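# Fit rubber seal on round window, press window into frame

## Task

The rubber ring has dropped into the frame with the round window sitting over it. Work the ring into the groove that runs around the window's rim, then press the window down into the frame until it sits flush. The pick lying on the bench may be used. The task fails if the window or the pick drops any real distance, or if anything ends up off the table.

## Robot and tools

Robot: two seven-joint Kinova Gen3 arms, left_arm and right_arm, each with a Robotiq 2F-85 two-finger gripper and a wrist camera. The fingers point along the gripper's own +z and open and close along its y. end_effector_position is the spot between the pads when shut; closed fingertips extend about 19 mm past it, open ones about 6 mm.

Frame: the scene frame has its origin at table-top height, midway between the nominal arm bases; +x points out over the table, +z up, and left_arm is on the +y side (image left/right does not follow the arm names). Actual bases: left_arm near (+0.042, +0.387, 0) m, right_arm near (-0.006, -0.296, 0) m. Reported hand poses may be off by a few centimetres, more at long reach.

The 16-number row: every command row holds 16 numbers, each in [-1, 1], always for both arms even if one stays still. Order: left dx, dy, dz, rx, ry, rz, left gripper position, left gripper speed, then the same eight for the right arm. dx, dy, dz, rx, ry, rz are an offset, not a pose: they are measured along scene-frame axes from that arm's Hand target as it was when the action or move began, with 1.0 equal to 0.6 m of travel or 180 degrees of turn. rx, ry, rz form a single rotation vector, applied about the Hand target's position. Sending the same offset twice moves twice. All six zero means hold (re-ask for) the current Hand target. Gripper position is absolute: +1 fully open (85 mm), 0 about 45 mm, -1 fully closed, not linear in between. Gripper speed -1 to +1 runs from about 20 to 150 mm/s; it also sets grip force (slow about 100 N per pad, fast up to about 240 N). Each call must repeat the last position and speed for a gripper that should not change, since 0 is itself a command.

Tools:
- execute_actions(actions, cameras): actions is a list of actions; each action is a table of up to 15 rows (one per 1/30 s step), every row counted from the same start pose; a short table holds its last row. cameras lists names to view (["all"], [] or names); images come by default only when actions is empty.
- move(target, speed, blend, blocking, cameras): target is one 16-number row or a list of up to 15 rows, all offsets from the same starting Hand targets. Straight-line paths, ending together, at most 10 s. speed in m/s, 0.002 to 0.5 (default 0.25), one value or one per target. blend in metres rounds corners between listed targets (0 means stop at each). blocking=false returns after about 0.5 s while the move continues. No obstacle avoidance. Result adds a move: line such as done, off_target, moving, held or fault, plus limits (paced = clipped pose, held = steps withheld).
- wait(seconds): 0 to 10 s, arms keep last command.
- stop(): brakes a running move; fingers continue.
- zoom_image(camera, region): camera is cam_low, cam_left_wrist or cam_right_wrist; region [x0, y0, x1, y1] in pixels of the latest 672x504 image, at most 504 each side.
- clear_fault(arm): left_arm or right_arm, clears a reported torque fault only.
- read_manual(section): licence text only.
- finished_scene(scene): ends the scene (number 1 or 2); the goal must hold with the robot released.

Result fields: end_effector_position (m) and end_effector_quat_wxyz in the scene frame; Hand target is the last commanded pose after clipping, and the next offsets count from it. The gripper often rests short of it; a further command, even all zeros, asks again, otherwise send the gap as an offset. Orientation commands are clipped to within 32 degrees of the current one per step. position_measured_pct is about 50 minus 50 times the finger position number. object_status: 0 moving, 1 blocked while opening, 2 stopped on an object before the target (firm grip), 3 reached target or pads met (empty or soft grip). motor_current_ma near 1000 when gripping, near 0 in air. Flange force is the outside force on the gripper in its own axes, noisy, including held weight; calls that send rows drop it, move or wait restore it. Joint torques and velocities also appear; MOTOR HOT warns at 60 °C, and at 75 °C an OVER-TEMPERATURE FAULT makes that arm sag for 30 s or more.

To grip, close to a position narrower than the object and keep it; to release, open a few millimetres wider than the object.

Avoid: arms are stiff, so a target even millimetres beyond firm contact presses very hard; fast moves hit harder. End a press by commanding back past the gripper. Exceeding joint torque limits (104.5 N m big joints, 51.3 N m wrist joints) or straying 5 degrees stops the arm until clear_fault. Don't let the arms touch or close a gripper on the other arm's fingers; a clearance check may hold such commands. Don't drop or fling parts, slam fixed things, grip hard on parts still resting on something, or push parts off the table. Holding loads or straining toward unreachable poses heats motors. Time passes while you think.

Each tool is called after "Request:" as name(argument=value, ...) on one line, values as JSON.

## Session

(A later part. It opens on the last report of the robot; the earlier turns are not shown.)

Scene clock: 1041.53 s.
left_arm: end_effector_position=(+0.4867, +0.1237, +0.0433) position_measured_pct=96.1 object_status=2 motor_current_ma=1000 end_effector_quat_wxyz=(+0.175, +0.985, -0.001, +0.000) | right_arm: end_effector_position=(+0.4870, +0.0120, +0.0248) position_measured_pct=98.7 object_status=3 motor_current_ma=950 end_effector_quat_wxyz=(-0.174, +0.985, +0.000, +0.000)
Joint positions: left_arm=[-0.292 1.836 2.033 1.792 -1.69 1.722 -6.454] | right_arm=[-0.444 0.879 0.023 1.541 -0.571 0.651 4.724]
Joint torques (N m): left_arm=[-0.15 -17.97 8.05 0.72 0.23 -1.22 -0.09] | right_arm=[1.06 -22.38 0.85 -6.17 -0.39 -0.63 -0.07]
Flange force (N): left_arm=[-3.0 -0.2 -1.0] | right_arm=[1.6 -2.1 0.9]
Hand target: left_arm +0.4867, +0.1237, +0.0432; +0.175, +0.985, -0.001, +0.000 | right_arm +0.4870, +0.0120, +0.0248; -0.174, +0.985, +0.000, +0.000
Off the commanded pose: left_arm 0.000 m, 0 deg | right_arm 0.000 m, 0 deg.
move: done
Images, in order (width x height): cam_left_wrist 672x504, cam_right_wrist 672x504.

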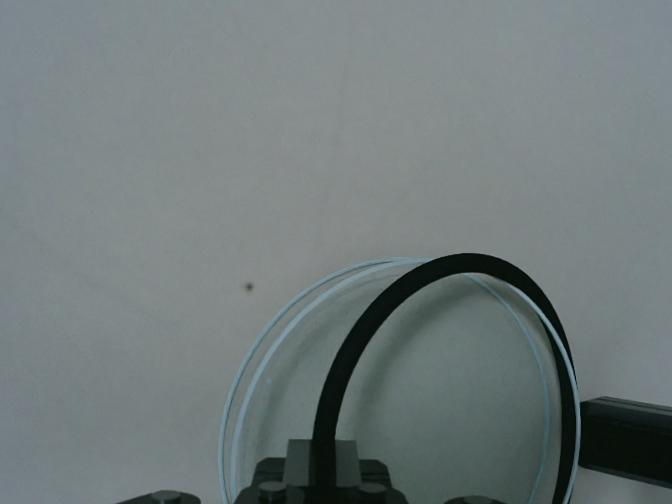

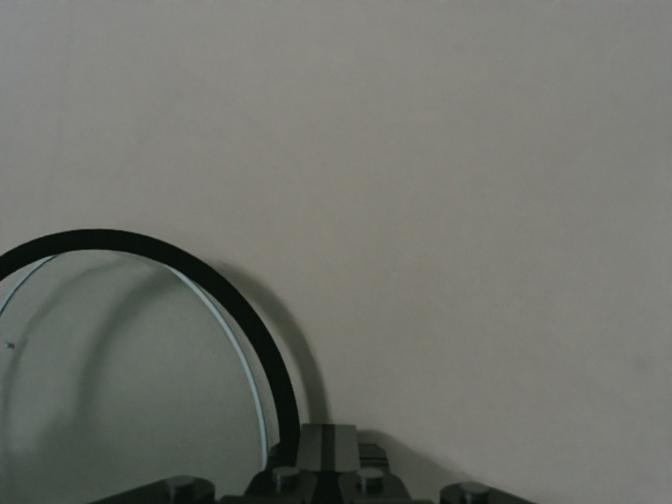

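Request:
move(target=[[0,0.02,-0.004,0,0,0,-1,-1,0,0,0,0,0,0,-1,0]], speed=0.03, cameras=["cam_right_wrist","cam_left_wrist"])

Request:
zoom_image(camera="cam_left_wrist", region=[400, 240, 672, 504])

Scene clock: 1047.43 s.
left_arm: end_effector_position=(+0.4867, +0.1356, +0.0408) position_measured_pct=96.1 object_status=2 motor_current_ma=1000 end_effector_quat_wxyz=(+0.175, +0.985, -0.001, +0.000) | right_arm: end_effector_position=(+0.4870, +0.0120, +0.0248) position_measured_pct=98.7 object_status=3 motor_current_ma=950 end_effector_quat_wxyz=(-0.174, +0.985, +0.000, +0.000)
Joint positions: left_arm=[-0.32 1.845 2.033 1.806 -1.686 1.727 -6.468] | right_arm=[-0.444 0.879 0.023 1.541 -0.571 0.651 4.724]
Joint torques (N m): left_arm=[-0.34 -17.88 8.02 0.48 0.03 -1.15 -0.25] | right_arm=[0.94 -22.28 0.85 -6.17 -0.32 -0.58 -0.06]
Flange force (N): left_arm=[-4.2 0.1 -1.2] | right_arm=[1.3 -1.8 0.8]
Hand target: left_arm +0.4867, +0.1357, +0.0408; +0.175, +0.985, -0.001, +0.000 | right_arm +0.4870, +0.0120, +0.0248; -0.174, +0.985, +0.000, +0.000
Off the commanded pose: left_arm 0.000 m, 0 deg | right_arm 0.000 m, 0 deg.
move: done
Images, in order (width x height): cam_left_wrist 672x504, cam_right_wrist 672x504.

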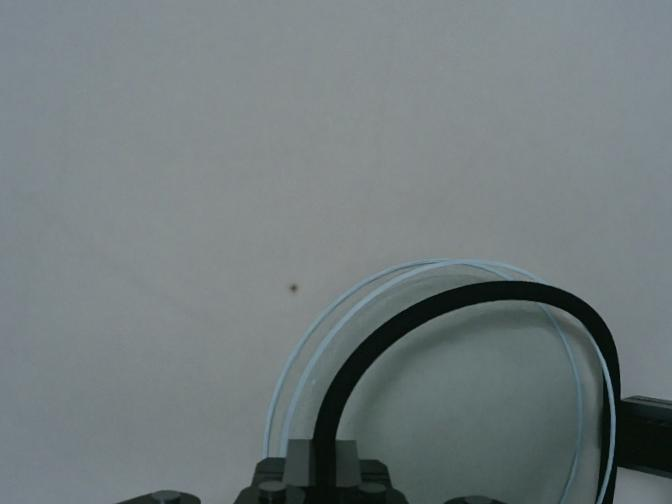

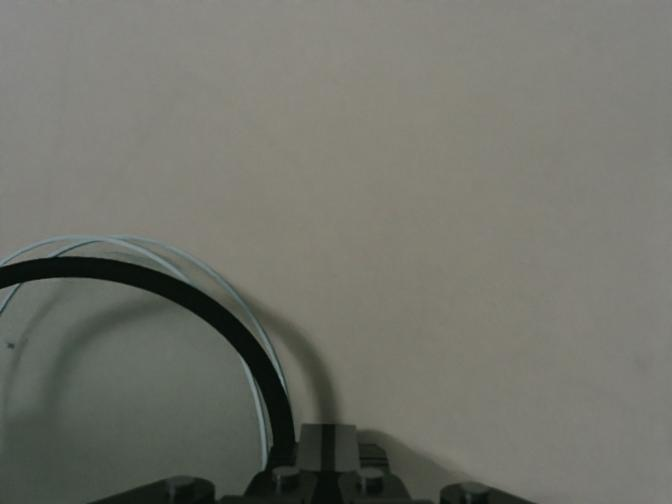

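Scaled by 1.853.

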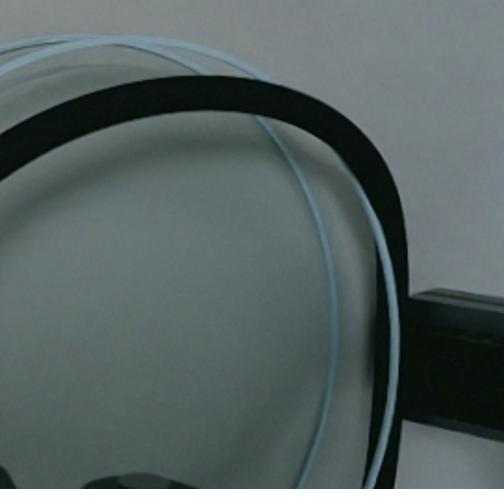

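Request:
move(target=[[0,0.025,0,0,0,0,-1,-1,0,0.0015,0,0,0,0,-1,0],[0,0.045,0,0,0,0,-1,-1,0,0.0015,0,0,0,0,-1,0]], speed=0.03, cameras=["cam_right_wrist","cam_left_wrist"])

Request:
zoom_image(camera="cam_right_wrist", region=[0, 240, 350, 504])

Scene clock: 1057.73 s.
left_arm: end_effector_position=(+0.4867, +0.1626, +0.0408) position_measured_pct=96.1 object_status=2 motor_current_ma=1000 end_effector_quat_wxyz=(+0.175, +0.985, -0.001, +0.000) | right_arm: end_effector_position=(+0.4870, +0.0129, +0.0248) position_measured_pct=98.7 object_status=3 motor_current_ma=950 end_effector_quat_wxyz=(-0.174, +0.985, +0.000, +0.000)
Joint positions: left_arm=[-0.38 1.854 2.041 1.833 -1.668 1.743 -6.499] | right_arm=[-0.446 0.88 0.024 1.54 -0.571 0.651 4.722]
Joint torques (N m): left_arm=[-0.22 -17.52 7.87 0.53 0.11 -1.28 -0.14] | right_arm=[0.92 -22.31 0.9 -6.19 -0.35 -0.6 -0.06]
Flange force (N): left_arm=[-3.5 0.1 -1.3] | right_arm=[1.3 -1.7 0.8]
Hand target: left_arm +0.4867, +0.1627, +0.0408; +0.175, +0.985, -0.001, +0.000 | right_arm +0.4870, +0.0129, +0.0248; -0.174, +0.985, +0.000, +0.000
Off the commanded pose: left_arm 0.000 m, 0 deg | right_arm 0.000 m, 0 deg.
move: done
Images, in order (width x height): cam_left_wrist 672x504, cam_right_wrist 672x504.

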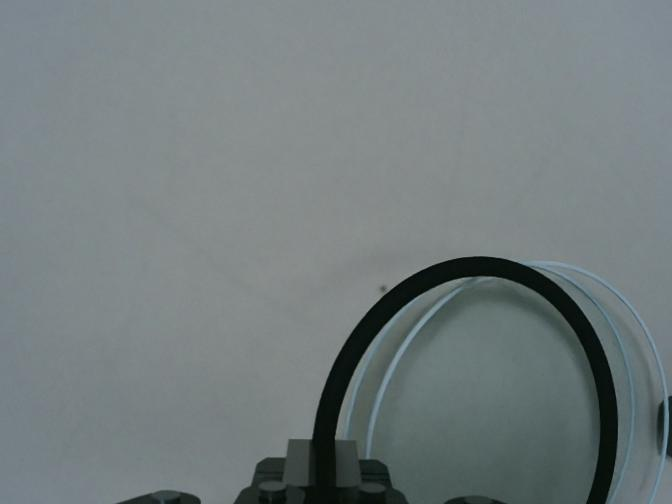

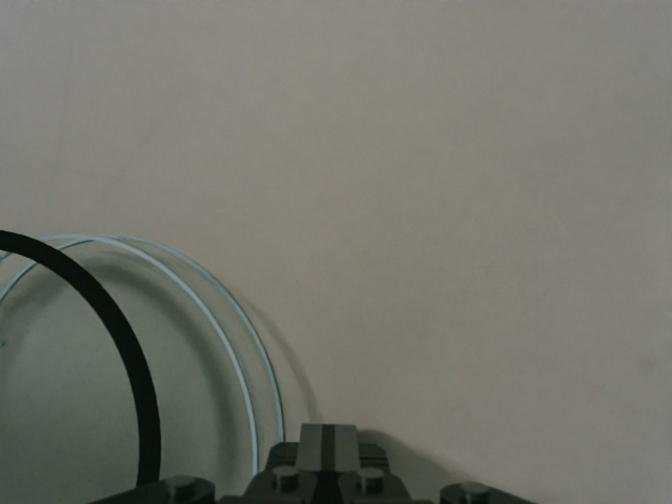

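Scaled by 1.440.

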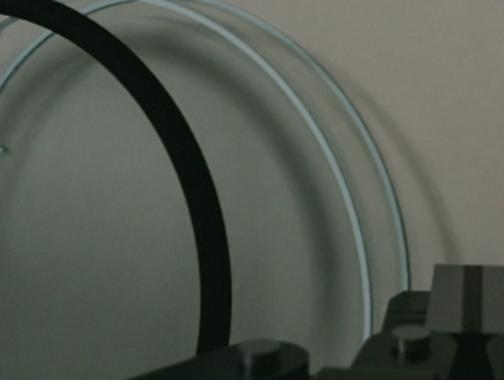

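Request:
move(target=[[0,0,0.07,0,0,0,-1,-1,0,-0.04,0.02,0,0,0,-1,0],[0,-0.085,0.06,0,0,0,-1,-1,0,-0.04,0.02,-0.111,0,0,-1,0]], speed=0.1, cameras=["cam_right_wrist","cam_left_wrist"])

Scene clock: 1073.10 s.
left_arm: end_effector_position=(+0.4867, +0.1117, +0.0768) position_measured_pct=96.1 object_status=2 motor_current_ma=1000 end_effector_quat_wxyz=(+0.175, +0.985, -0.001, +0.000) | right_arm: end_effector_position=(+0.4870, -0.0111, +0.0368) position_measured_pct=98.7 object_status=3 motor_current_ma=950 end_effector_quat_wxyz=(+0.000, +1.000, +0.000, +0.000)
Joint positions: left_arm=[-0.253 1.768 2.067 1.759 -1.637 1.741 -6.423] | right_arm=[-0.737 0.915 0.325 1.384 -0.331 0.896 4.385]
Joint torques (N m): left_arm=[0.07 -18.39 8.13 0.11 0.02 -1.29 -0.14] | right_arm=[0.81 -22.75 3.6 -6.46 0.26 -0.63 0.08]
Flange force (N): left_arm=[-3.5 -1.0 -1.2] | right_arm=[1.5 -2.6 -0.2]
Hand target: left_arm +0.4867, +0.1117, +0.0768; +0.175, +0.985, -0.001, +0.000 | right_arm +0.4870, -0.0111, +0.0368; +0.000, +1.000, +0.000, +0.000
Off the commanded pose: left_arm 0.000 m, 0 deg | right_arm 0.000 m, 0 deg.
move: done
Images, in order (width x height): cam_left_wrist 672x504, cam_right_wrist 672x504.

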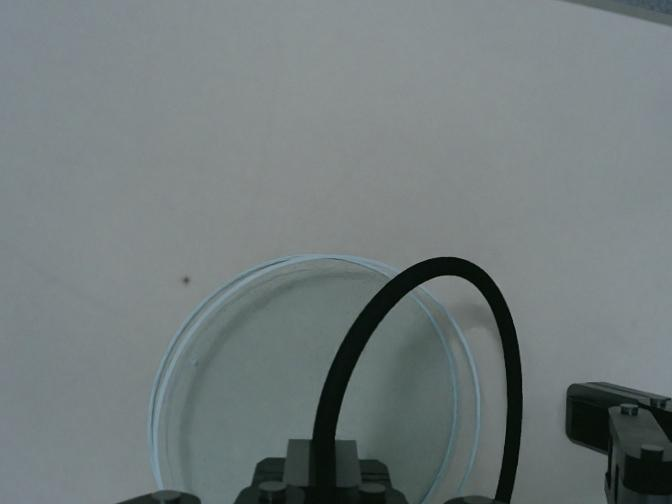

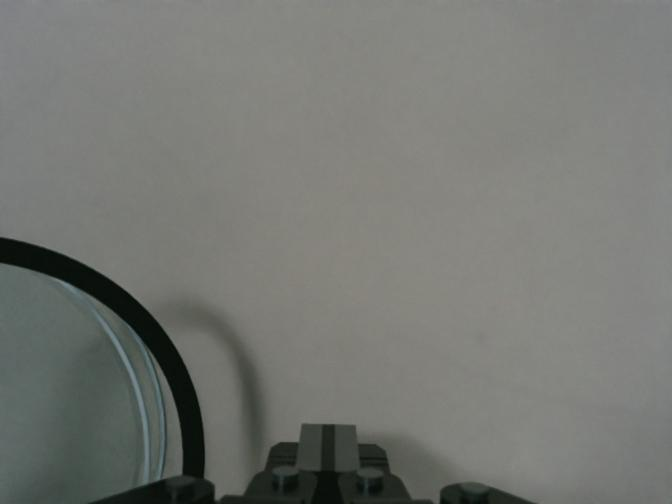

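Request:
move(target=[[0,-0.004,-0.02,0,0,0,-1,-1,0,0,0.02,0,0,0,-1,0],[0,-0.004,-0.032,0,0,0,-1,-1,0,0.048,0.02,0,0,0,-1,0]], speed=0.06, cameras=["cam_right_wrist","cam_left_wrist"])

Scene clock: 1081.83 s.
left_arm: end_effector_position=(+0.4867, +0.1093, +0.0577) position_measured_pct=96.1 object_status=2 motor_current_ma=1000 end_effector_quat_wxyz=(+0.175, +0.985, -0.001, +0.000) | right_arm: end_effector_position=(+0.4870, +0.0177, +0.0488) position_measured_pct=98.7 object_status=3 motor_current_ma=950 end_effector_quat_wxyz=(+0.000, +1.000, +0.000, +0.000)
Joint positions: left_arm=[-0.256 1.802 2.043 1.767 -1.672 1.722 -6.431] | right_arm=[-0.776 0.926 0.335 1.311 -0.328 0.958 4.331]
Joint torques (N m): left_arm=[-0.1 -18.27 8.16 0.41 0.01 -1.26 -0.16] | right_arm=[0.83 -23.37 3.69 -6.9 0.27 -0.7 -0.08]
Flange force (N): left_arm=[-3.5 -0.6 -1.3] | right_arm=[1.5 -2.4 -0.1]
Hand target: left_arm +0.4867, +0.1093, +0.0577; +0.175, +0.985, -0.001, +0.000 | right_arm +0.4870, +0.0177, +0.0488; +0.000, +1.000, +0.000, +0.000
Off the commanded pose: left_arm 0.000 m, 0 deg | right_arm 0.000 m, 0 deg.
move: done
Images, in order (width x height): cam_left_wrist 672x504, cam_right_wrist 672x504.

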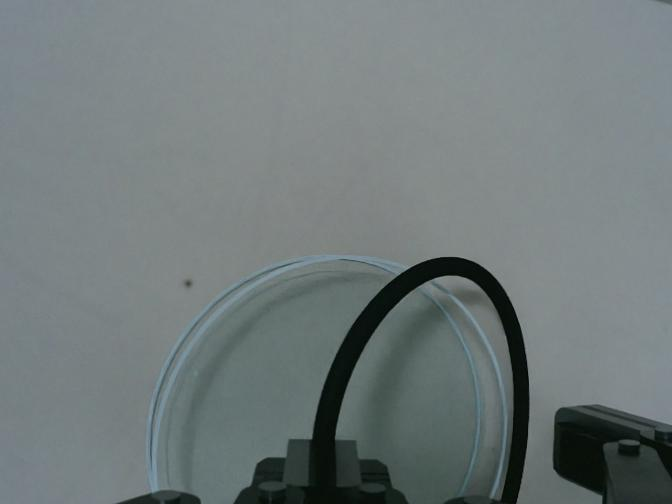

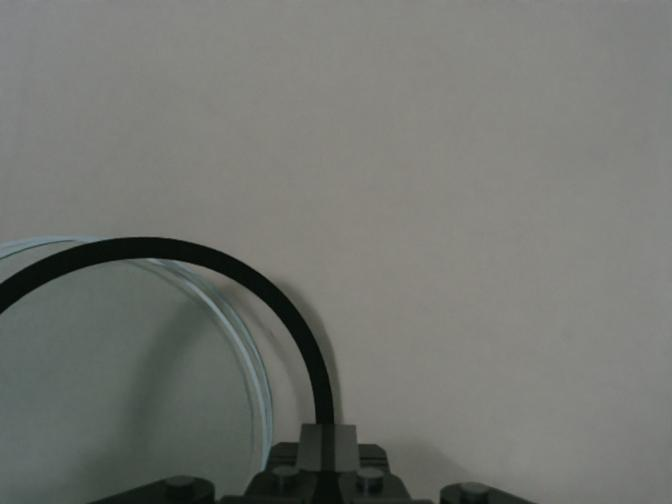

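Request:
move(target=[[0,0,0,0,0,0,-1,-1,0,-0.0025,-0.0335,0,0,0,-1,0],[0,0,0,0,0,0,-1,-1,0,-0.0025,-0.039,0,0,0,-1,0]], speed=0.02, cameras=["cam_right_wrist","cam_left_wrist"])

Scene clock: 1088.50 s.
left_arm: end_effector_position=(+0.4867, +0.1093, +0.0576) position_measured_pct=96.1 object_status=2 motor_current_ma=1000 end_effector_quat_wxyz=(+0.175, +0.985, -0.001, +0.000) | right_arm: end_effector_position=(+0.4870, +0.0163, +0.0255) position_measured_pct=98.7 object_status=3 motor_current_ma=950 end_effector_quat_wxyz=(+0.000, +1.000, +0.000, +0.000)
Joint positions: left_arm=[-0.256 1.802 2.043 1.767 -1.672 1.722 -6.431] | right_arm=[-0.77 0.959 0.324 1.326 -0.337 0.911 4.341]
Joint torques (N m): left_arm=[-0.07 -18.21 8.15 0.48 0.01 -1.28 -0.13] | right_arm=[1.34 -13.95 2.65 -3.72 0.34 -1.31 -0.11]
Flange force (N): left_arm=[-3.2 -0.5 -1.5] | right_arm=[-1.9 -1.3 -17.4]
Hand target: left_arm +0.4867, +0.1093, +0.0576; +0.175, +0.985, -0.001, +0.000 | right_arm +0.4870, +0.0162, +0.0254; +0.000, +1.000, +0.000, +0.000
Off the commanded pose: left_arm 0.000 m, 0 deg | right_arm 0.000 m, 0 deg.
move: done
Images, in order (width x height): cam_left_wrist 672x504, cam_right_wrist 672x504.

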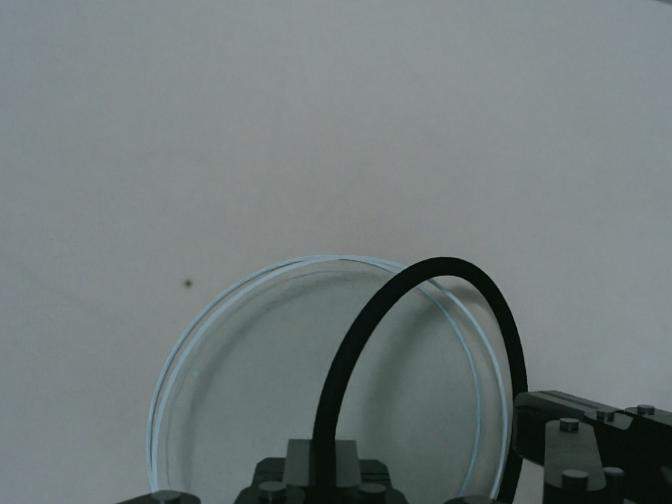

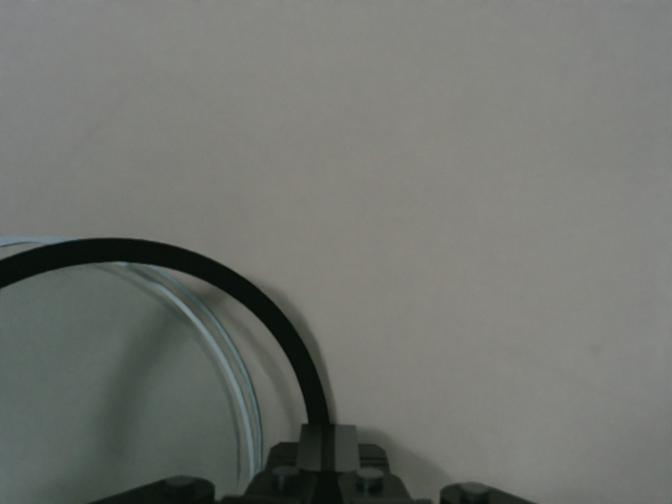

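Request:
move(target=[[0,0,0,0,0,0,-1,-1,0,0,-0.0012,0,0,0,-1,0],[0,0.015,-0.022,0,0,0,-1,-1,0,0,-0.0012,0,0,0,-1,0],[0,0.043,-0.027,0,0,0,-1,-1,0,0,-0.0012,0,0,0,-1,0]], speed=0.03, cameras=["cam_right_wrist","cam_left_wrist"])

Scene clock: 1094.33 s.
left_arm: end_effector_position=(+0.4867, +0.1351, +0.0415) position_measured_pct=96.1 object_status=2 motor_current_ma=1000 end_effector_quat_wxyz=(+0.175, +0.985, -0.001, +0.000) | right_arm: end_effector_position=(+0.4870, +0.0162, +0.0247) position_measured_pct=98.7 object_status=3 motor_current_ma=950 end_effector_quat_wxyz=(+0.000, +1.000, +0.000, +0.000)
Joint positions: left_arm=[-0.32 1.841 2.03 1.805 -1.683 1.723 -6.466] | right_arm=[-0.77 0.96 0.324 1.326 -0.338 0.909 4.341]
Joint torques (N m): left_arm=[-0.55 -17.9 7.95 0.52 0.05 -0.96 -0.07] | right_arm=[1.76 -4.91 1.74 -0.96 0.37 -2.09 -0.08]
Flange force (N): left_arm=[-3.3 0.5 -0.9] | right_arm=[-4.4 -0.6 -34.2]
Hand target: left_arm +0.4867, +0.1351, +0.0414; +0.175, +0.985, -0.001, +0.000 | right_arm +0.4870, +0.0162, +0.0247; +0.000, +1.000, +0.000, +0.000
Off the commanded pose: left_arm 0.000 m, 0 deg | right_arm 0.000 m, 0 deg.
move: done
Images, in order (width x height): cam_left_wrist 672x504, cam_right_wrist 672x504.

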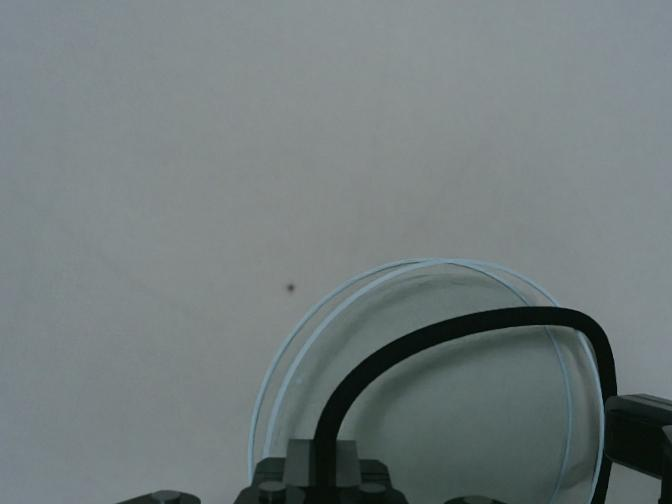

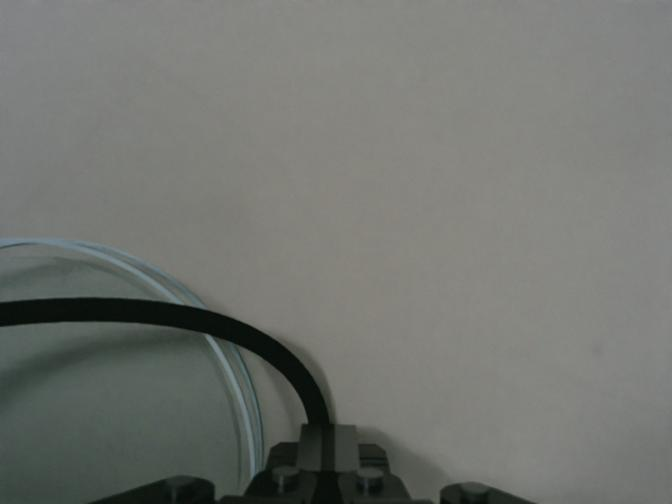

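Request:
move(target=[[0,0.04,0.0,0,0,0,-1,-1,0,0,-0.0005,0,0,0,-1,0],[0,0.041,-0.028,0,0,0,-1,-1,0,0,-0.0005,0,0,0,-1,0]], speed=0.03, cameras=["cam_right_wrist","cam_left_wrist"])

Scene clock: 1100.67 s.
left_arm: end_effector_position=(+0.4869, +0.1596, +0.0252) position_measured_pct=96.1 object_status=2 motor_current_ma=1000 end_effector_quat_wxyz=(+0.176, +0.984, -0.001, +0.001) | right_arm: end_effector_position=(+0.4870, +0.0162, +0.0244) position_measured_pct=98.7 object_status=3 motor_current_ma=950 end_effector_quat_wxyz=(+0.000, +1.000, +0.000, +0.000)
Joint positions: left_arm=[-0.382 1.88 2.016 1.836 -1.698 1.724 -6.508] | right_arm=[-0.77 0.961 0.324 1.326 -0.338 0.909 4.341]
Joint velocities: left_arm=[0 0.005 0 -0.001 -0.001 0 0] | right_arm=[within noise]
Joint torques (N m): left_arm=[4.13 38.26 -50.63 -20.77 -16.18 9.02 -0.05] | right_arm=[2.19 -2.27 1.8 1.07 0.73 -1.21 -0.11]
Flange force (N): left_arm=[-44.9 38.0 -194.7] | right_arm=[-3.4 -2.0 -37.2]
Hand target: left_arm +0.4867, +0.1597, +0.0246; +0.175, +0.985, -0.001, +0.000 | right_arm +0.4870, +0.0162, +0.0244; +0.000, +1.000, +0.000, +0.000
Off the commanded pose: left_arm 0.001 m, 0 deg | right_arm 0.000 m, 0 deg.
move: done
Images, in order (width x height): cam_left_wrist 672x504, cam_right_wrist 672x504.

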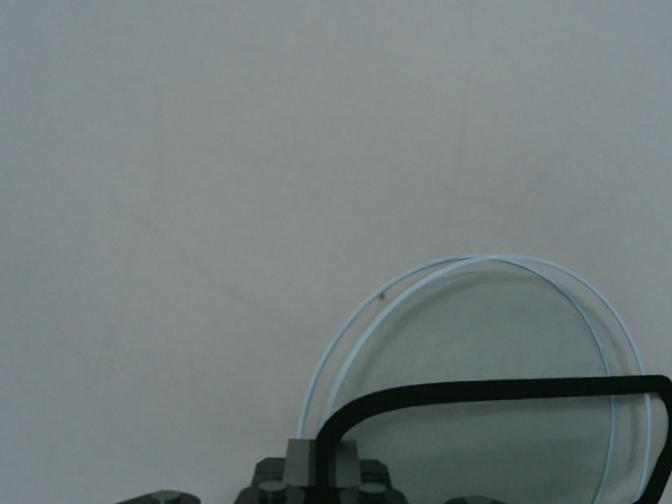

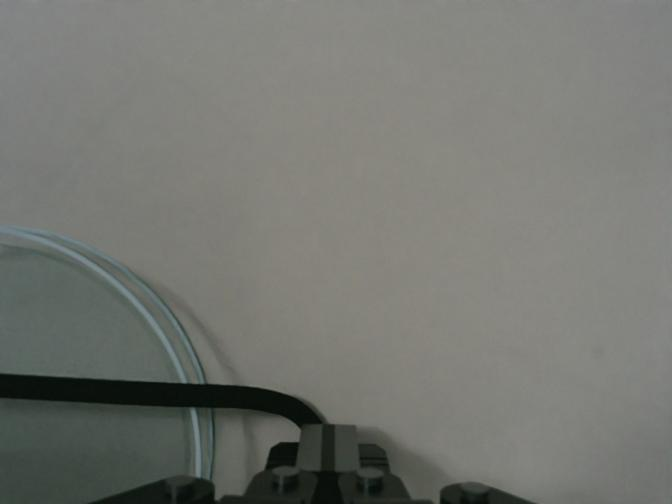

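Request:
move(target=[[0,0.0,0.027,0,0,0,-1,-1,0,0,0,0,0,0,-1,0]], speed=0.03, cameras=["cam_right_wrist","cam_left_wrist"])

Scene clock: 1104.60 s.
left_arm: end_effector_position=(+0.4867, +0.1597, +0.0408) position_measured_pct=96.1 object_status=2 motor_current_ma=1000 end_effector_quat_wxyz=(+0.175, +0.985, -0.001, +0.000) | right_arm: end_effector_position=(+0.4870, +0.0162, +0.0244) position_measured_pct=98.7 object_status=3 motor_current_ma=950 end_effector_quat_wxyz=(+0.000, +1.000, +0.000, +0.000)
Joint positions: left_arm=[-0.374 1.851 2.037 1.831 -1.668 1.738 -6.495] | right_arm=[-0.77 0.961 0.324 1.326 -0.338 0.909 4.341]
Joint torques (N m): left_arm=[-2.88 -18.3 7.33 0.14 -0.35 0.61 -0.13] | right_arm=[2.39 -2.19 1.96 1.25 0.84 -1.2 -0.11]
Flange force (N): left_arm=[-3.5 5.5 1.0] | right_arm=[-3.1 -2.6 -37.3]
Hand target: left_arm +0.4867, +0.1597, +0.0409; +0.175, +0.985, -0.001, +0.000 | right_arm +0.4870, +0.0162, +0.0244; +0.000, +1.000, +0.000, +0.000
Off the commanded pose: left_arm 0.000 m, 0 deg | right_arm 0.000 m, 0 deg.
move: done
Images, in order (width x height): cam_left_wrist 672x504, cam_right_wrist 672x504.

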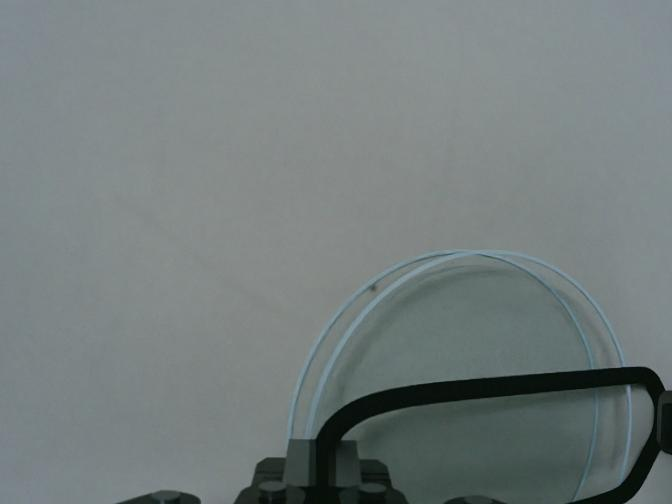

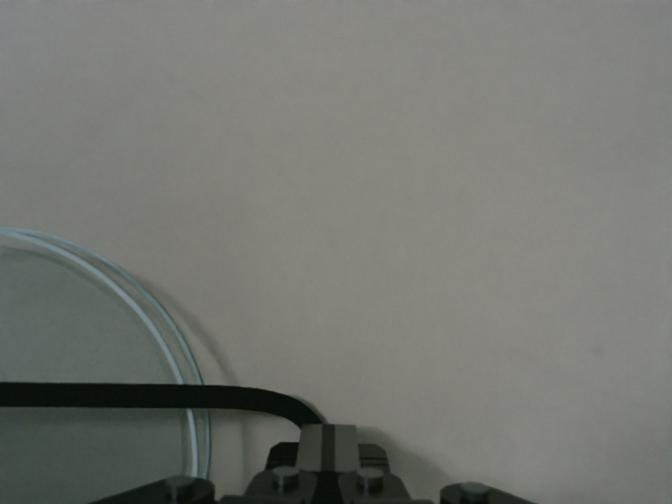

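Request:
move(target=[[0,0.003,0.01,0,0,0,-1,-1,0,0,0,0,0,0,-1,0],[0,0.022,0.01,0,0,0,-1,-1,0,0.0175,0,0,0,0,-1,0]], speed=0.02, cameras=["cam_right_wrist","cam_left_wrist"])

Scene clock: 1116.03 s.
left_arm: end_effector_position=(+0.4867, +0.1728, +0.0468) position_measured_pct=96.1 object_status=2 motor_current_ma=1000 end_effector_quat_wxyz=(+0.175, +0.985, -0.001, +0.000) | right_arm: end_effector_position=(+0.4870, +0.0267, +0.0244) position_measured_pct=98.7 object_status=3 motor_current_ma=950 end_effector_quat_wxyz=(+0.000, +1.000, +0.000, +0.000)
Joint positions: left_arm=[-0.401 1.844 2.049 1.84 -1.648 1.751 -6.507] | right_arm=[-0.782 0.972 0.326 1.3 -0.339 0.924 4.323]
Joint torques (N m): left_arm=[-4.13 -18.73 7.37 -0.02 -0.41 1.23 -0.16] | right_arm=[1.76 -2.16 1.37 1.93 0.7 -0.42 -0.01]
Flange force (N): left_arm=[-3.2 8.1 2.9] | right_arm=[-1.5 -2.5 -36.4]
Hand target: left_arm +0.4867, +0.1729, +0.0468; +0.175, +0.985, -0.001, +0.000 | right_arm +0.4870, +0.0267, +0.0244; +0.000, +1.000, +0.000, +0.000
Off the commanded pose: left_arm 0.000 m, 0 deg | right_arm 0.000 m, 0 deg.
move: done
Images, in order (width x height): cam_left_wrist 672x504, cam_right_wrist 672x504.

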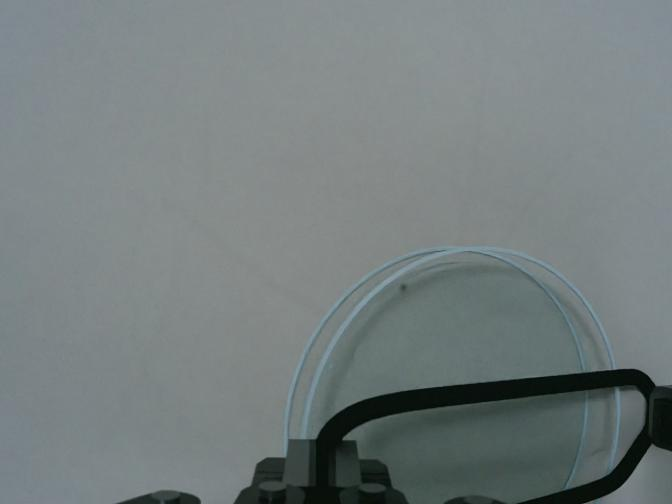

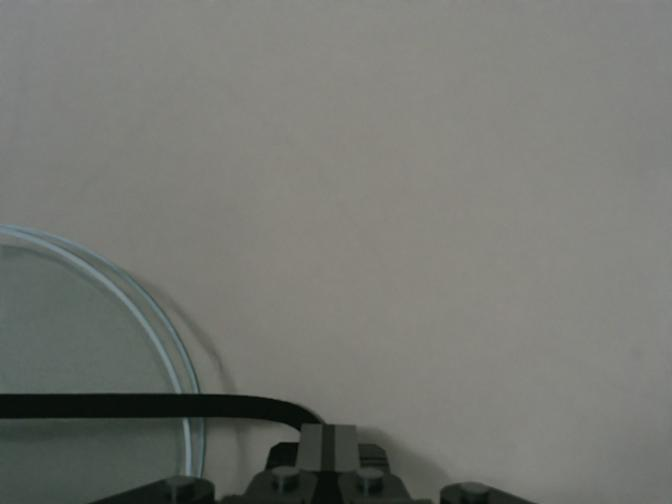

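Request:
move(target=[[0,0,0.03,0,0,0,-1,-1,0,-0.01,0.04,0,0,0,-1,0],[0,0.02,0.08,-0.139,0,0,-1,-1,0,-0.12,0.1,0.25,0,0,0.1,0]], speed=0.1, cameras=["cam_right_wrist","cam_left_wrist"])

Scene clock: 1142.37 s.
left_arm: end_effector_position=(+0.4867, +0.1849, +0.0948) position_measured_pct=96.1 object_status=2 motor_current_ma=1000 end_effector_quat_wxyz=(+0.384, +0.923, -0.001, +0.000) | right_arm: end_effector_position=(+0.4870, -0.0453, +0.0844) position_measured_pct=45.0 object_status=0 motor_current_ma=0 end_effector_quat_wxyz=(-0.383, +0.924, +0.000, -0.001)
Joint positions: left_arm=[-0.596 2.039 2.244 1.888 -1.515 1.605 -6.712] | right_arm=[0.094 0.868 -0.322 1.684 -0.877 0.727 5.307]
Joint torques (N m): left_arm=[-0.15 -16.41 7.05 1.34 0.8 -2.2 -0.17] | right_arm=[0.96 -20.29 -2.21 -5.17 -0.87 0.58 -0.08]
Flange force (N): left_arm=[-2.9 1.2 -0.8] | right_arm=[0.8 -0.9 1.4]
Hand target: left_arm +0.4867, +0.1849, +0.0948; +0.384, +0.923, -0.001, +0.000 | right_arm +0.4870, -0.0453, +0.0844; -0.383, +0.924, +0.000, -0.001
Off the commanded pose: left_arm 0.000 m, 0 deg | right_arm 0.000 m, 0 deg.
move: done
Images, in order (width x height): cam_left_wrist 672x504, cam_right_wrist 672x504.

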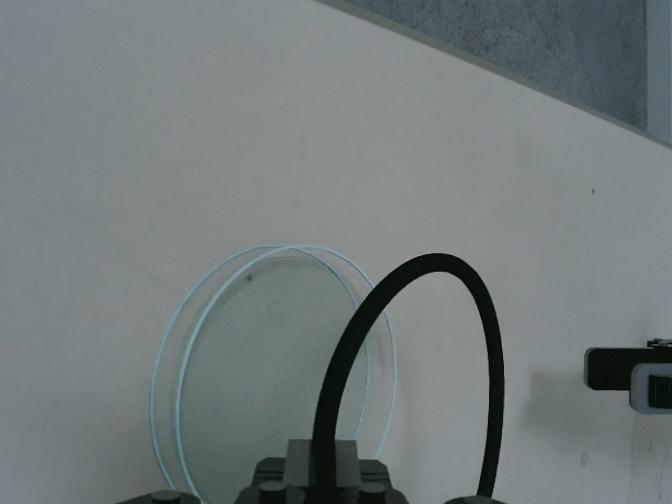

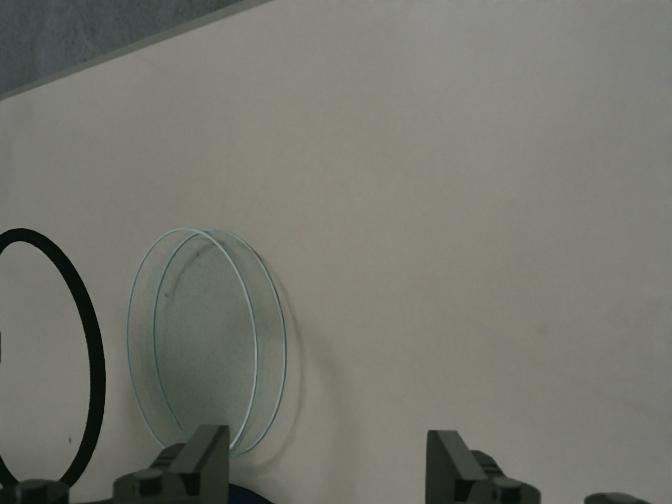

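Request:
move(target=[0,0,0,0,0,0,-1,-1,0,0.1445,0.0542,0,0,0,-0.3,0], speed=0.1, cameras=["cam_right_wrist"])

Scene clock: 1157.97 s.
left_arm: end_effector_position=(+0.4867, +0.1849, +0.0948) position_measured_pct=96.1 object_status=2 motor_current_ma=1000 end_effector_quat_wxyz=(+0.384, +0.923, -0.001, +0.000) | right_arm: end_effector_position=(+0.4870, +0.0414, +0.1168) position_measured_pct=64.9 object_status=3 motor_current_ma=0 end_effector_quat_wxyz=(-0.383, +0.924, +0.000, +0.000)
Joint positions: left_arm=[-0.596 2.039 2.244 1.888 -1.515 1.605 -6.712] | right_arm=[-0.08 0.824 -0.322 1.626 -0.894 0.682 5.137]
Joint torques (N m): left_arm=[-0.12 -16.43 7.04 1.28 0.77 -2.19 -0.19] | right_arm=[1.03 -20.86 -2.11 -6.24 -0.88 0.29 -0.21]
Flange force (N): left_arm=[-3.2 1.2 -0.8] | right_arm=[0.3 -0.4 1.7]
Hand target: left_arm +0.4867, +0.1849, +0.0948; +0.384, +0.923, -0.001, +0.000 | right_arm +0.4870, +0.0414, +0.1169; -0.383, +0.924, +0.000, -0.001
Off the commanded pose: left_arm 0.000 m, 0 deg | right_arm 0.000 m, 0 deg.
move: done
Images, in order (width x height): cam_right_wrist 672x504.

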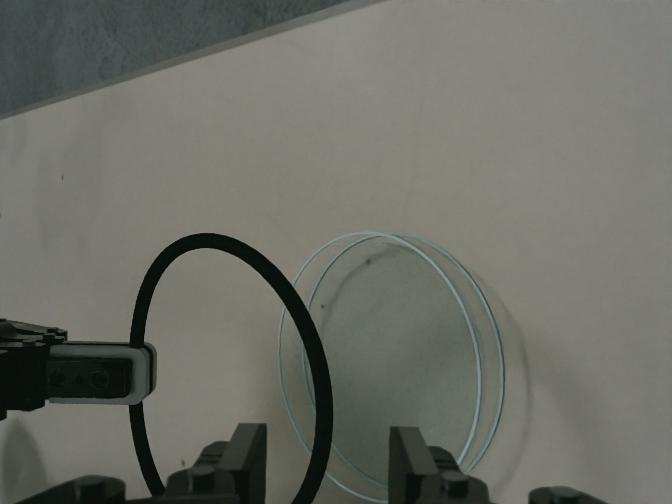

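Request:
move(target=[[0,0,0,0,0,0,-1,-1,0,0.062,-0.056,0,0,0,-0.3,0],[0,0,0,0,0,0,-1,-1,0,0.062,-0.056,0,0,0,-1,-0.8]], speed=0.06, cameras=["cam_right_wrist","cam_left_wrist"])

Scene clock: 1163.83 s.
left_arm: end_effector_position=(+0.4867, +0.1849, +0.0948) position_measured_pct=96.1 object_status=2 motor_current_ma=1000 end_effector_quat_wxyz=(+0.384, +0.923, -0.001, +0.000) | right_arm: end_effector_position=(+0.4870, +0.0786, +0.0833) position_measured_pct=95.7 object_status=0 motor_current_ma=1000 end_effector_quat_wxyz=(-0.383, +0.924, +0.000, -0.001)
Joint positions: left_arm=[-0.596 2.039 2.244 1.888 -1.515 1.605 -6.712] | right_arm=[-0.138 0.906 -0.347 1.596 -0.926 0.596 5.155]
Joint torques (N m): left_arm=[-0.1 -16.4 7.01 1.37 0.81 -2.18 -0.15] | right_arm=[1 -21.75 -2.53 -5.89 -0.8 0.32 -0.11]
Flange force (N): left_arm=[-2.8 1.1 -0.9] | right_arm=[0.8 -0.6 1.9]
Hand target: left_arm +0.4867, +0.1849, +0.0948; +0.384, +0.923, -0.001, +0.000 | right_arm +0.4870, +0.0786, +0.0833; -0.383, +0.924, +0.000, -0.001
Off the commanded pose: left_arm 0.000 m, 0 deg | right_arm 0.000 m, 0 deg.
move: done
Images, in order (width x height): cam_left_wrist 672x504, cam_right_wrist 672x504.

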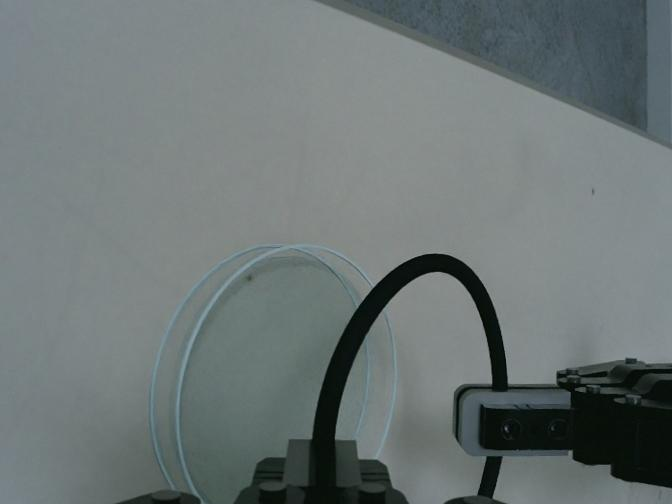

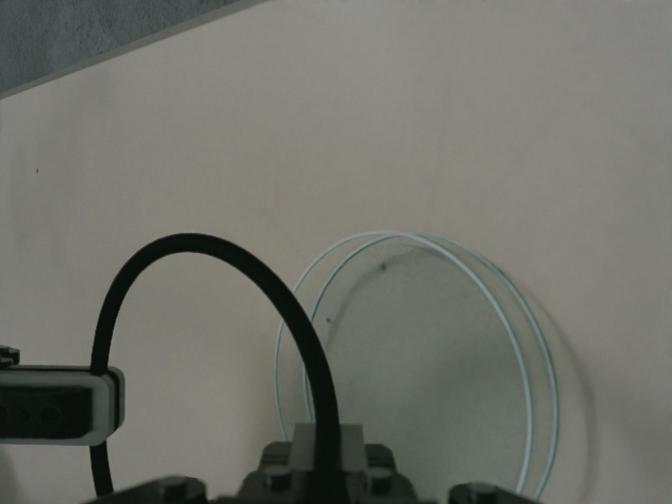

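Request:
move(target=[[0,0,0,0,0,0,-1,-1,0,0,0,0,0,0,-0.7,0],[0,0,0,0,0,0,-1,-1,0,-0.0125,0.0125,0,0,0,-0.7,-0.8]], speed=0.06)

Request:
move(target=[0,0,0,0,0,0,-1,-1,0,0,0,0,0,0,-1,-0.8], speed=0.06, cameras=["cam_right_wrist","cam_left_wrist"])

Request:
zoom_image(camera="cam_left_wrist", region=[400, 330, 640, 504])

Request:
zoom_image(camera="cam_right_wrist", region=[0, 330, 200, 504])

Scene clock: 1172.07 s.
left_arm: end_effector_position=(+0.4867, +0.1849, +0.0948) position_measured_pct=96.1 object_status=2 motor_current_ma=1000 end_effector_quat_wxyz=(+0.384, +0.923, -0.001, +0.000) | right_arm: end_effector_position=(+0.4870, +0.0711, +0.0908) position_measured_pct=85.3 object_status=3 motor_current_ma=0 end_effector_quat_wxyz=(-0.383, +0.924, +0.000, -0.001)
Joint positions: left_arm=[-0.596 2.039 2.244 1.888 -1.515 1.605 -6.712] | right_arm=[-0.127 0.887 -0.341 1.604 -0.92 0.614 5.15]
Joint torques (N m): left_arm=[-0.08 -16.42 7.08 1.3 0.79 -2.19 -0.18] | right_arm=[0.95 -21.57 -2.47 -5.98 -0.81 0.26 -0.07]
Flange force (N): left_arm=[-3.1 1.1 -0.8] | right_arm=[0.8 -0.6 1.7]
Hand target: left_arm +0.4867, +0.1849, +0.0948; +0.384, +0.923, -0.001, +0.000 | right_arm +0.4870, +0.0711, +0.0908; -0.383, +0.924, +0.000, -0.001
Off the commanded pose: left_arm 0.000 m, 0 deg | right_arm 0.000 m, 0 deg.
move: done

Scene clock: 1172.93 s.
left_arm: end_effector_position=(+0.4867, +0.1849, +0.0948) position_measured_pct=96.1 object_status=2 motor_current_ma=1000 end_effector_quat_wxyz=(+0.384, +0.923, -0.001, +0.000) | right_arm: end_effector_position=(+0.4870, +0.0711, +0.0908) position_measured_pct=96.1 object_status=0 motor_current_ma=1000 end_effector_quat_wxyz=(-0.383, +0.924, +0.000, -0.001)
Joint positions: left_arm=[-0.596 2.039 2.244 1.888 -1.515 1.605 -6.712] | right_arm=[-0.127 0.887 -0.341 1.604 -0.92 0.614 5.15]
Joint torques (N m): left_arm=[-0.11 -16.43 7.08 1.34 0.81 -2.19 -0.18] | right_arm=[0.93 -21.59 -2.41 -6 -0.82 0.3 -0.08]
Flange force (N): left_arm=[-3.0 1.1 -0.7] | right_arm=[0.6 -0.4 1.8]
Hand target: left_arm +0.4867, +0.1849, +0.0948; +0.384, +0.923, -0.001, +0.000 | right_arm +0.4870, +0.0711, +0.0908; -0.383, +0.924, +0.000, -0.001
Off the commanded pose: left_arm 0.000 m, 0 deg | right_arm 0.000 m, 0 deg.
move: done
Images, in order (width x height): cam_left_wrist 672x504, cam_right_wrist 672x504.

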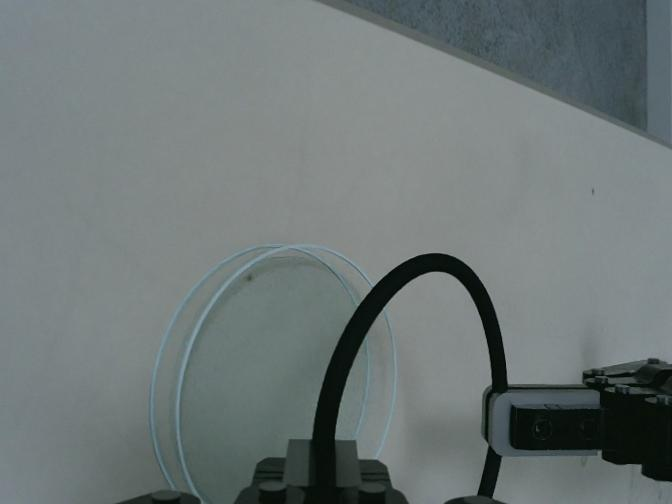

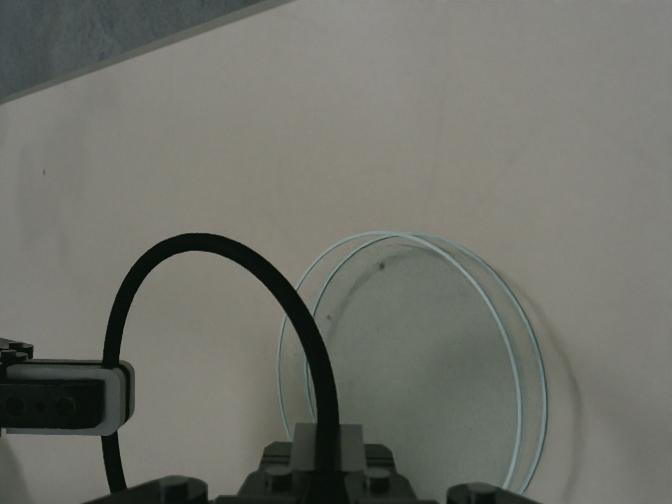

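Scaled by 2.100.

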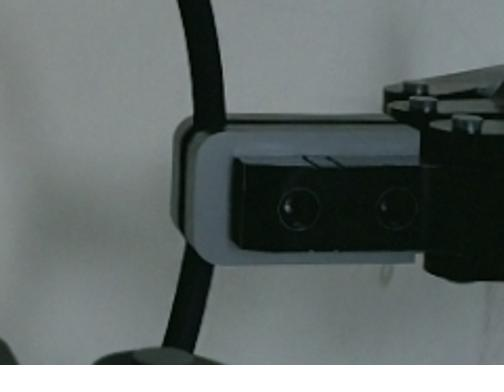

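Scaled by 2.520.

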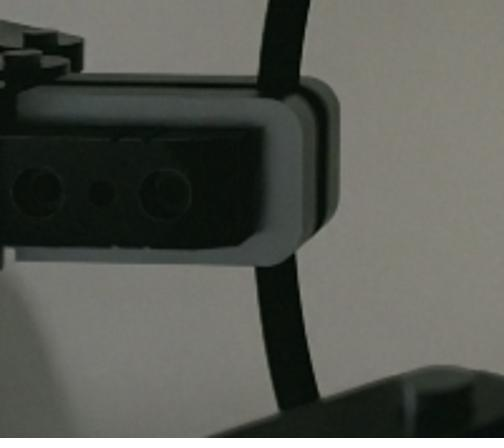

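Request:
move(target=[[0,0,0,0,0,0,-0.8,0,0,0,0,0,0,0,-1,-0.8],[0,0.005,0.005,0,0,0,-0.8,-0.8,0,0,0,0,0,0,-1,-0.8]], speed=0.06)

Request:
move(target=[0,0,0,0,0,0,-1,-0.8,0,0,0,0,0,0,-1,-0.8], speed=0.06)

Request:
move(target=[0,0.0025,-0.074,0,0,0,-1,-0.8,0,-0.05,-0.064,0,0,0,-1,-0.8], speed=0.05, cameras=["cam_right_wrist","cam_left_wrist"])

Scene clock: 1188.60 s.
left_arm: end_effector_position=(+0.4867, +0.1879, +0.0978) position_measured_pct=89.6 object_status=3 motor_current_ma=0 end_effector_quat_wxyz=(+0.384, +0.923, -0.001, +0.000) | right_arm: end_effector_position=(+0.4870, +0.0711, +0.0908) position_measured_pct=96.1 object_status=2 motor_current_ma=1000 end_effector_quat_wxyz=(-0.383, +0.924, +0.000, -0.001)
Joint positions: left_arm=[-0.6 2.034 2.249 1.886 -1.507 1.61 -6.712] | right_arm=[-0.127 0.887 -0.341 1.604 -0.92 0.614 5.15]
Joint torques (N m): left_arm=[-0.05 -16.43 7.05 1.21 0.79 -2.15 -0.16] | right_arm=[0.97 -21.62 -2.48 -6.01 -0.82 0.33 -0.07]
Flange force (N): left_arm=[-3.2 1.0 -0.8] | right_arm=[0.7 -0.5 1.9]
Hand target: left_arm +0.4867, +0.1879, +0.0978; +0.384, +0.923, -0.001, +0.000 | right_arm +0.4870, +0.0711, +0.0908; -0.383, +0.924, +0.000, -0.001
Off the commanded pose: left_arm 0.000 m, 0 deg | right_arm 0.000 m, 0 deg.
move: done

Scene clock: 1189.40 s.
left_arm: end_effector_position=(+0.4867, +0.1879, +0.0979) position_measured_pct=99.1 object_status=0 motor_current_ma=860 end_effector_quat_wxyz=(+0.384, +0.923, -0.001, +0.000) | right_arm: end_effector_position=(+0.4870, +0.0711, +0.0908) position_measured_pct=96.1 object_status=2 motor_current_ma=1000 end_effector_quat_wxyz=(-0.383, +0.924, +0.000, -0.001)
Joint positions: left_arm=[-0.6 2.034 2.249 1.886 -1.507 1.61 -6.712] | right_arm=[-0.127 0.887 -0.341 1.604 -0.92 0.614 5.15]
Joint torques (N m): left_arm=[-0.08 -16.46 7.01 1.27 0.78 -2.15 -0.19] | right_arm=[0.95 -21.61 -2.48 -5.98 -0.83 0.34 -0.08]
Flange force (N): left_arm=[-3.0 1.1 -0.8] | right_arm=[0.7 -0.5 1.9]
Hand target: left_arm +0.4867, +0.1879, +0.0979; +0.384, +0.923, -0.001, +0.000 | right_arm +0.4870, +0.0711, +0.0908; -0.383, +0.924, +0.000, -0.001
Off the commanded pose: left_arm 0.000 m, 0 deg | right_arm 0.000 m, 0 deg.
move: done

Scene clock: 1190.73 s.
left_arm: end_effector_position=(+0.4867, +0.1894, +0.0535) position_measured_pct=99.1 object_status=3 motor_current_ma=1000 end_effector_quat_wxyz=(+0.384, +0.923, -0.001, +0.000) | right_arm: end_effector_position=(+0.4870, +0.0411, +0.0524) position_measured_pct=96.1 object_status=2 motor_current_ma=1000 end_effector_quat_wxyz=(-0.383, +0.924, +0.000, -0.001)
Joint positions: left_arm=[-0.628 2.127 2.2 1.891 -1.577 1.597 -6.784] | right_arm=[-0.049 0.957 -0.373 1.635 -0.936 0.578 5.269]
Joint torques (N m): left_arm=[-0.01 -16.07 6.9 2.21 0.96 -2.11 -0.04] | right_arm=[0.73 -21.55 -3.05 -5.12 -0.66 0.52 -0.08]
Flange force (N): left_arm=[-2.9 0.5 -0.7] | right_arm=[0.7 -0.2 1.7]
Hand target: left_arm +0.4867, +0.1894, +0.0534; +0.384, +0.923, -0.001, +0.000 | right_arm +0.4870, +0.0411, +0.0524; -0.383, +0.924, +0.000, -0.001
Off the commanded pose: left_arm 0.000 m, 0 deg | right_arm 0.000 m, 0 deg.
move: done
Images, in order (width x height): cam_left_wrist 672x504, cam_right_wrist 672x504.

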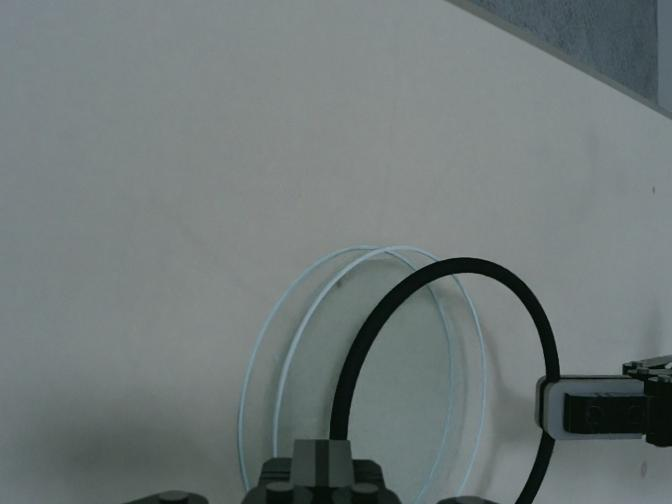

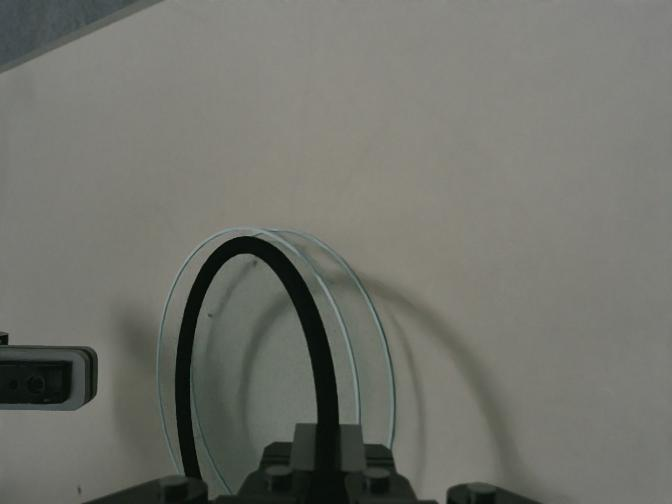

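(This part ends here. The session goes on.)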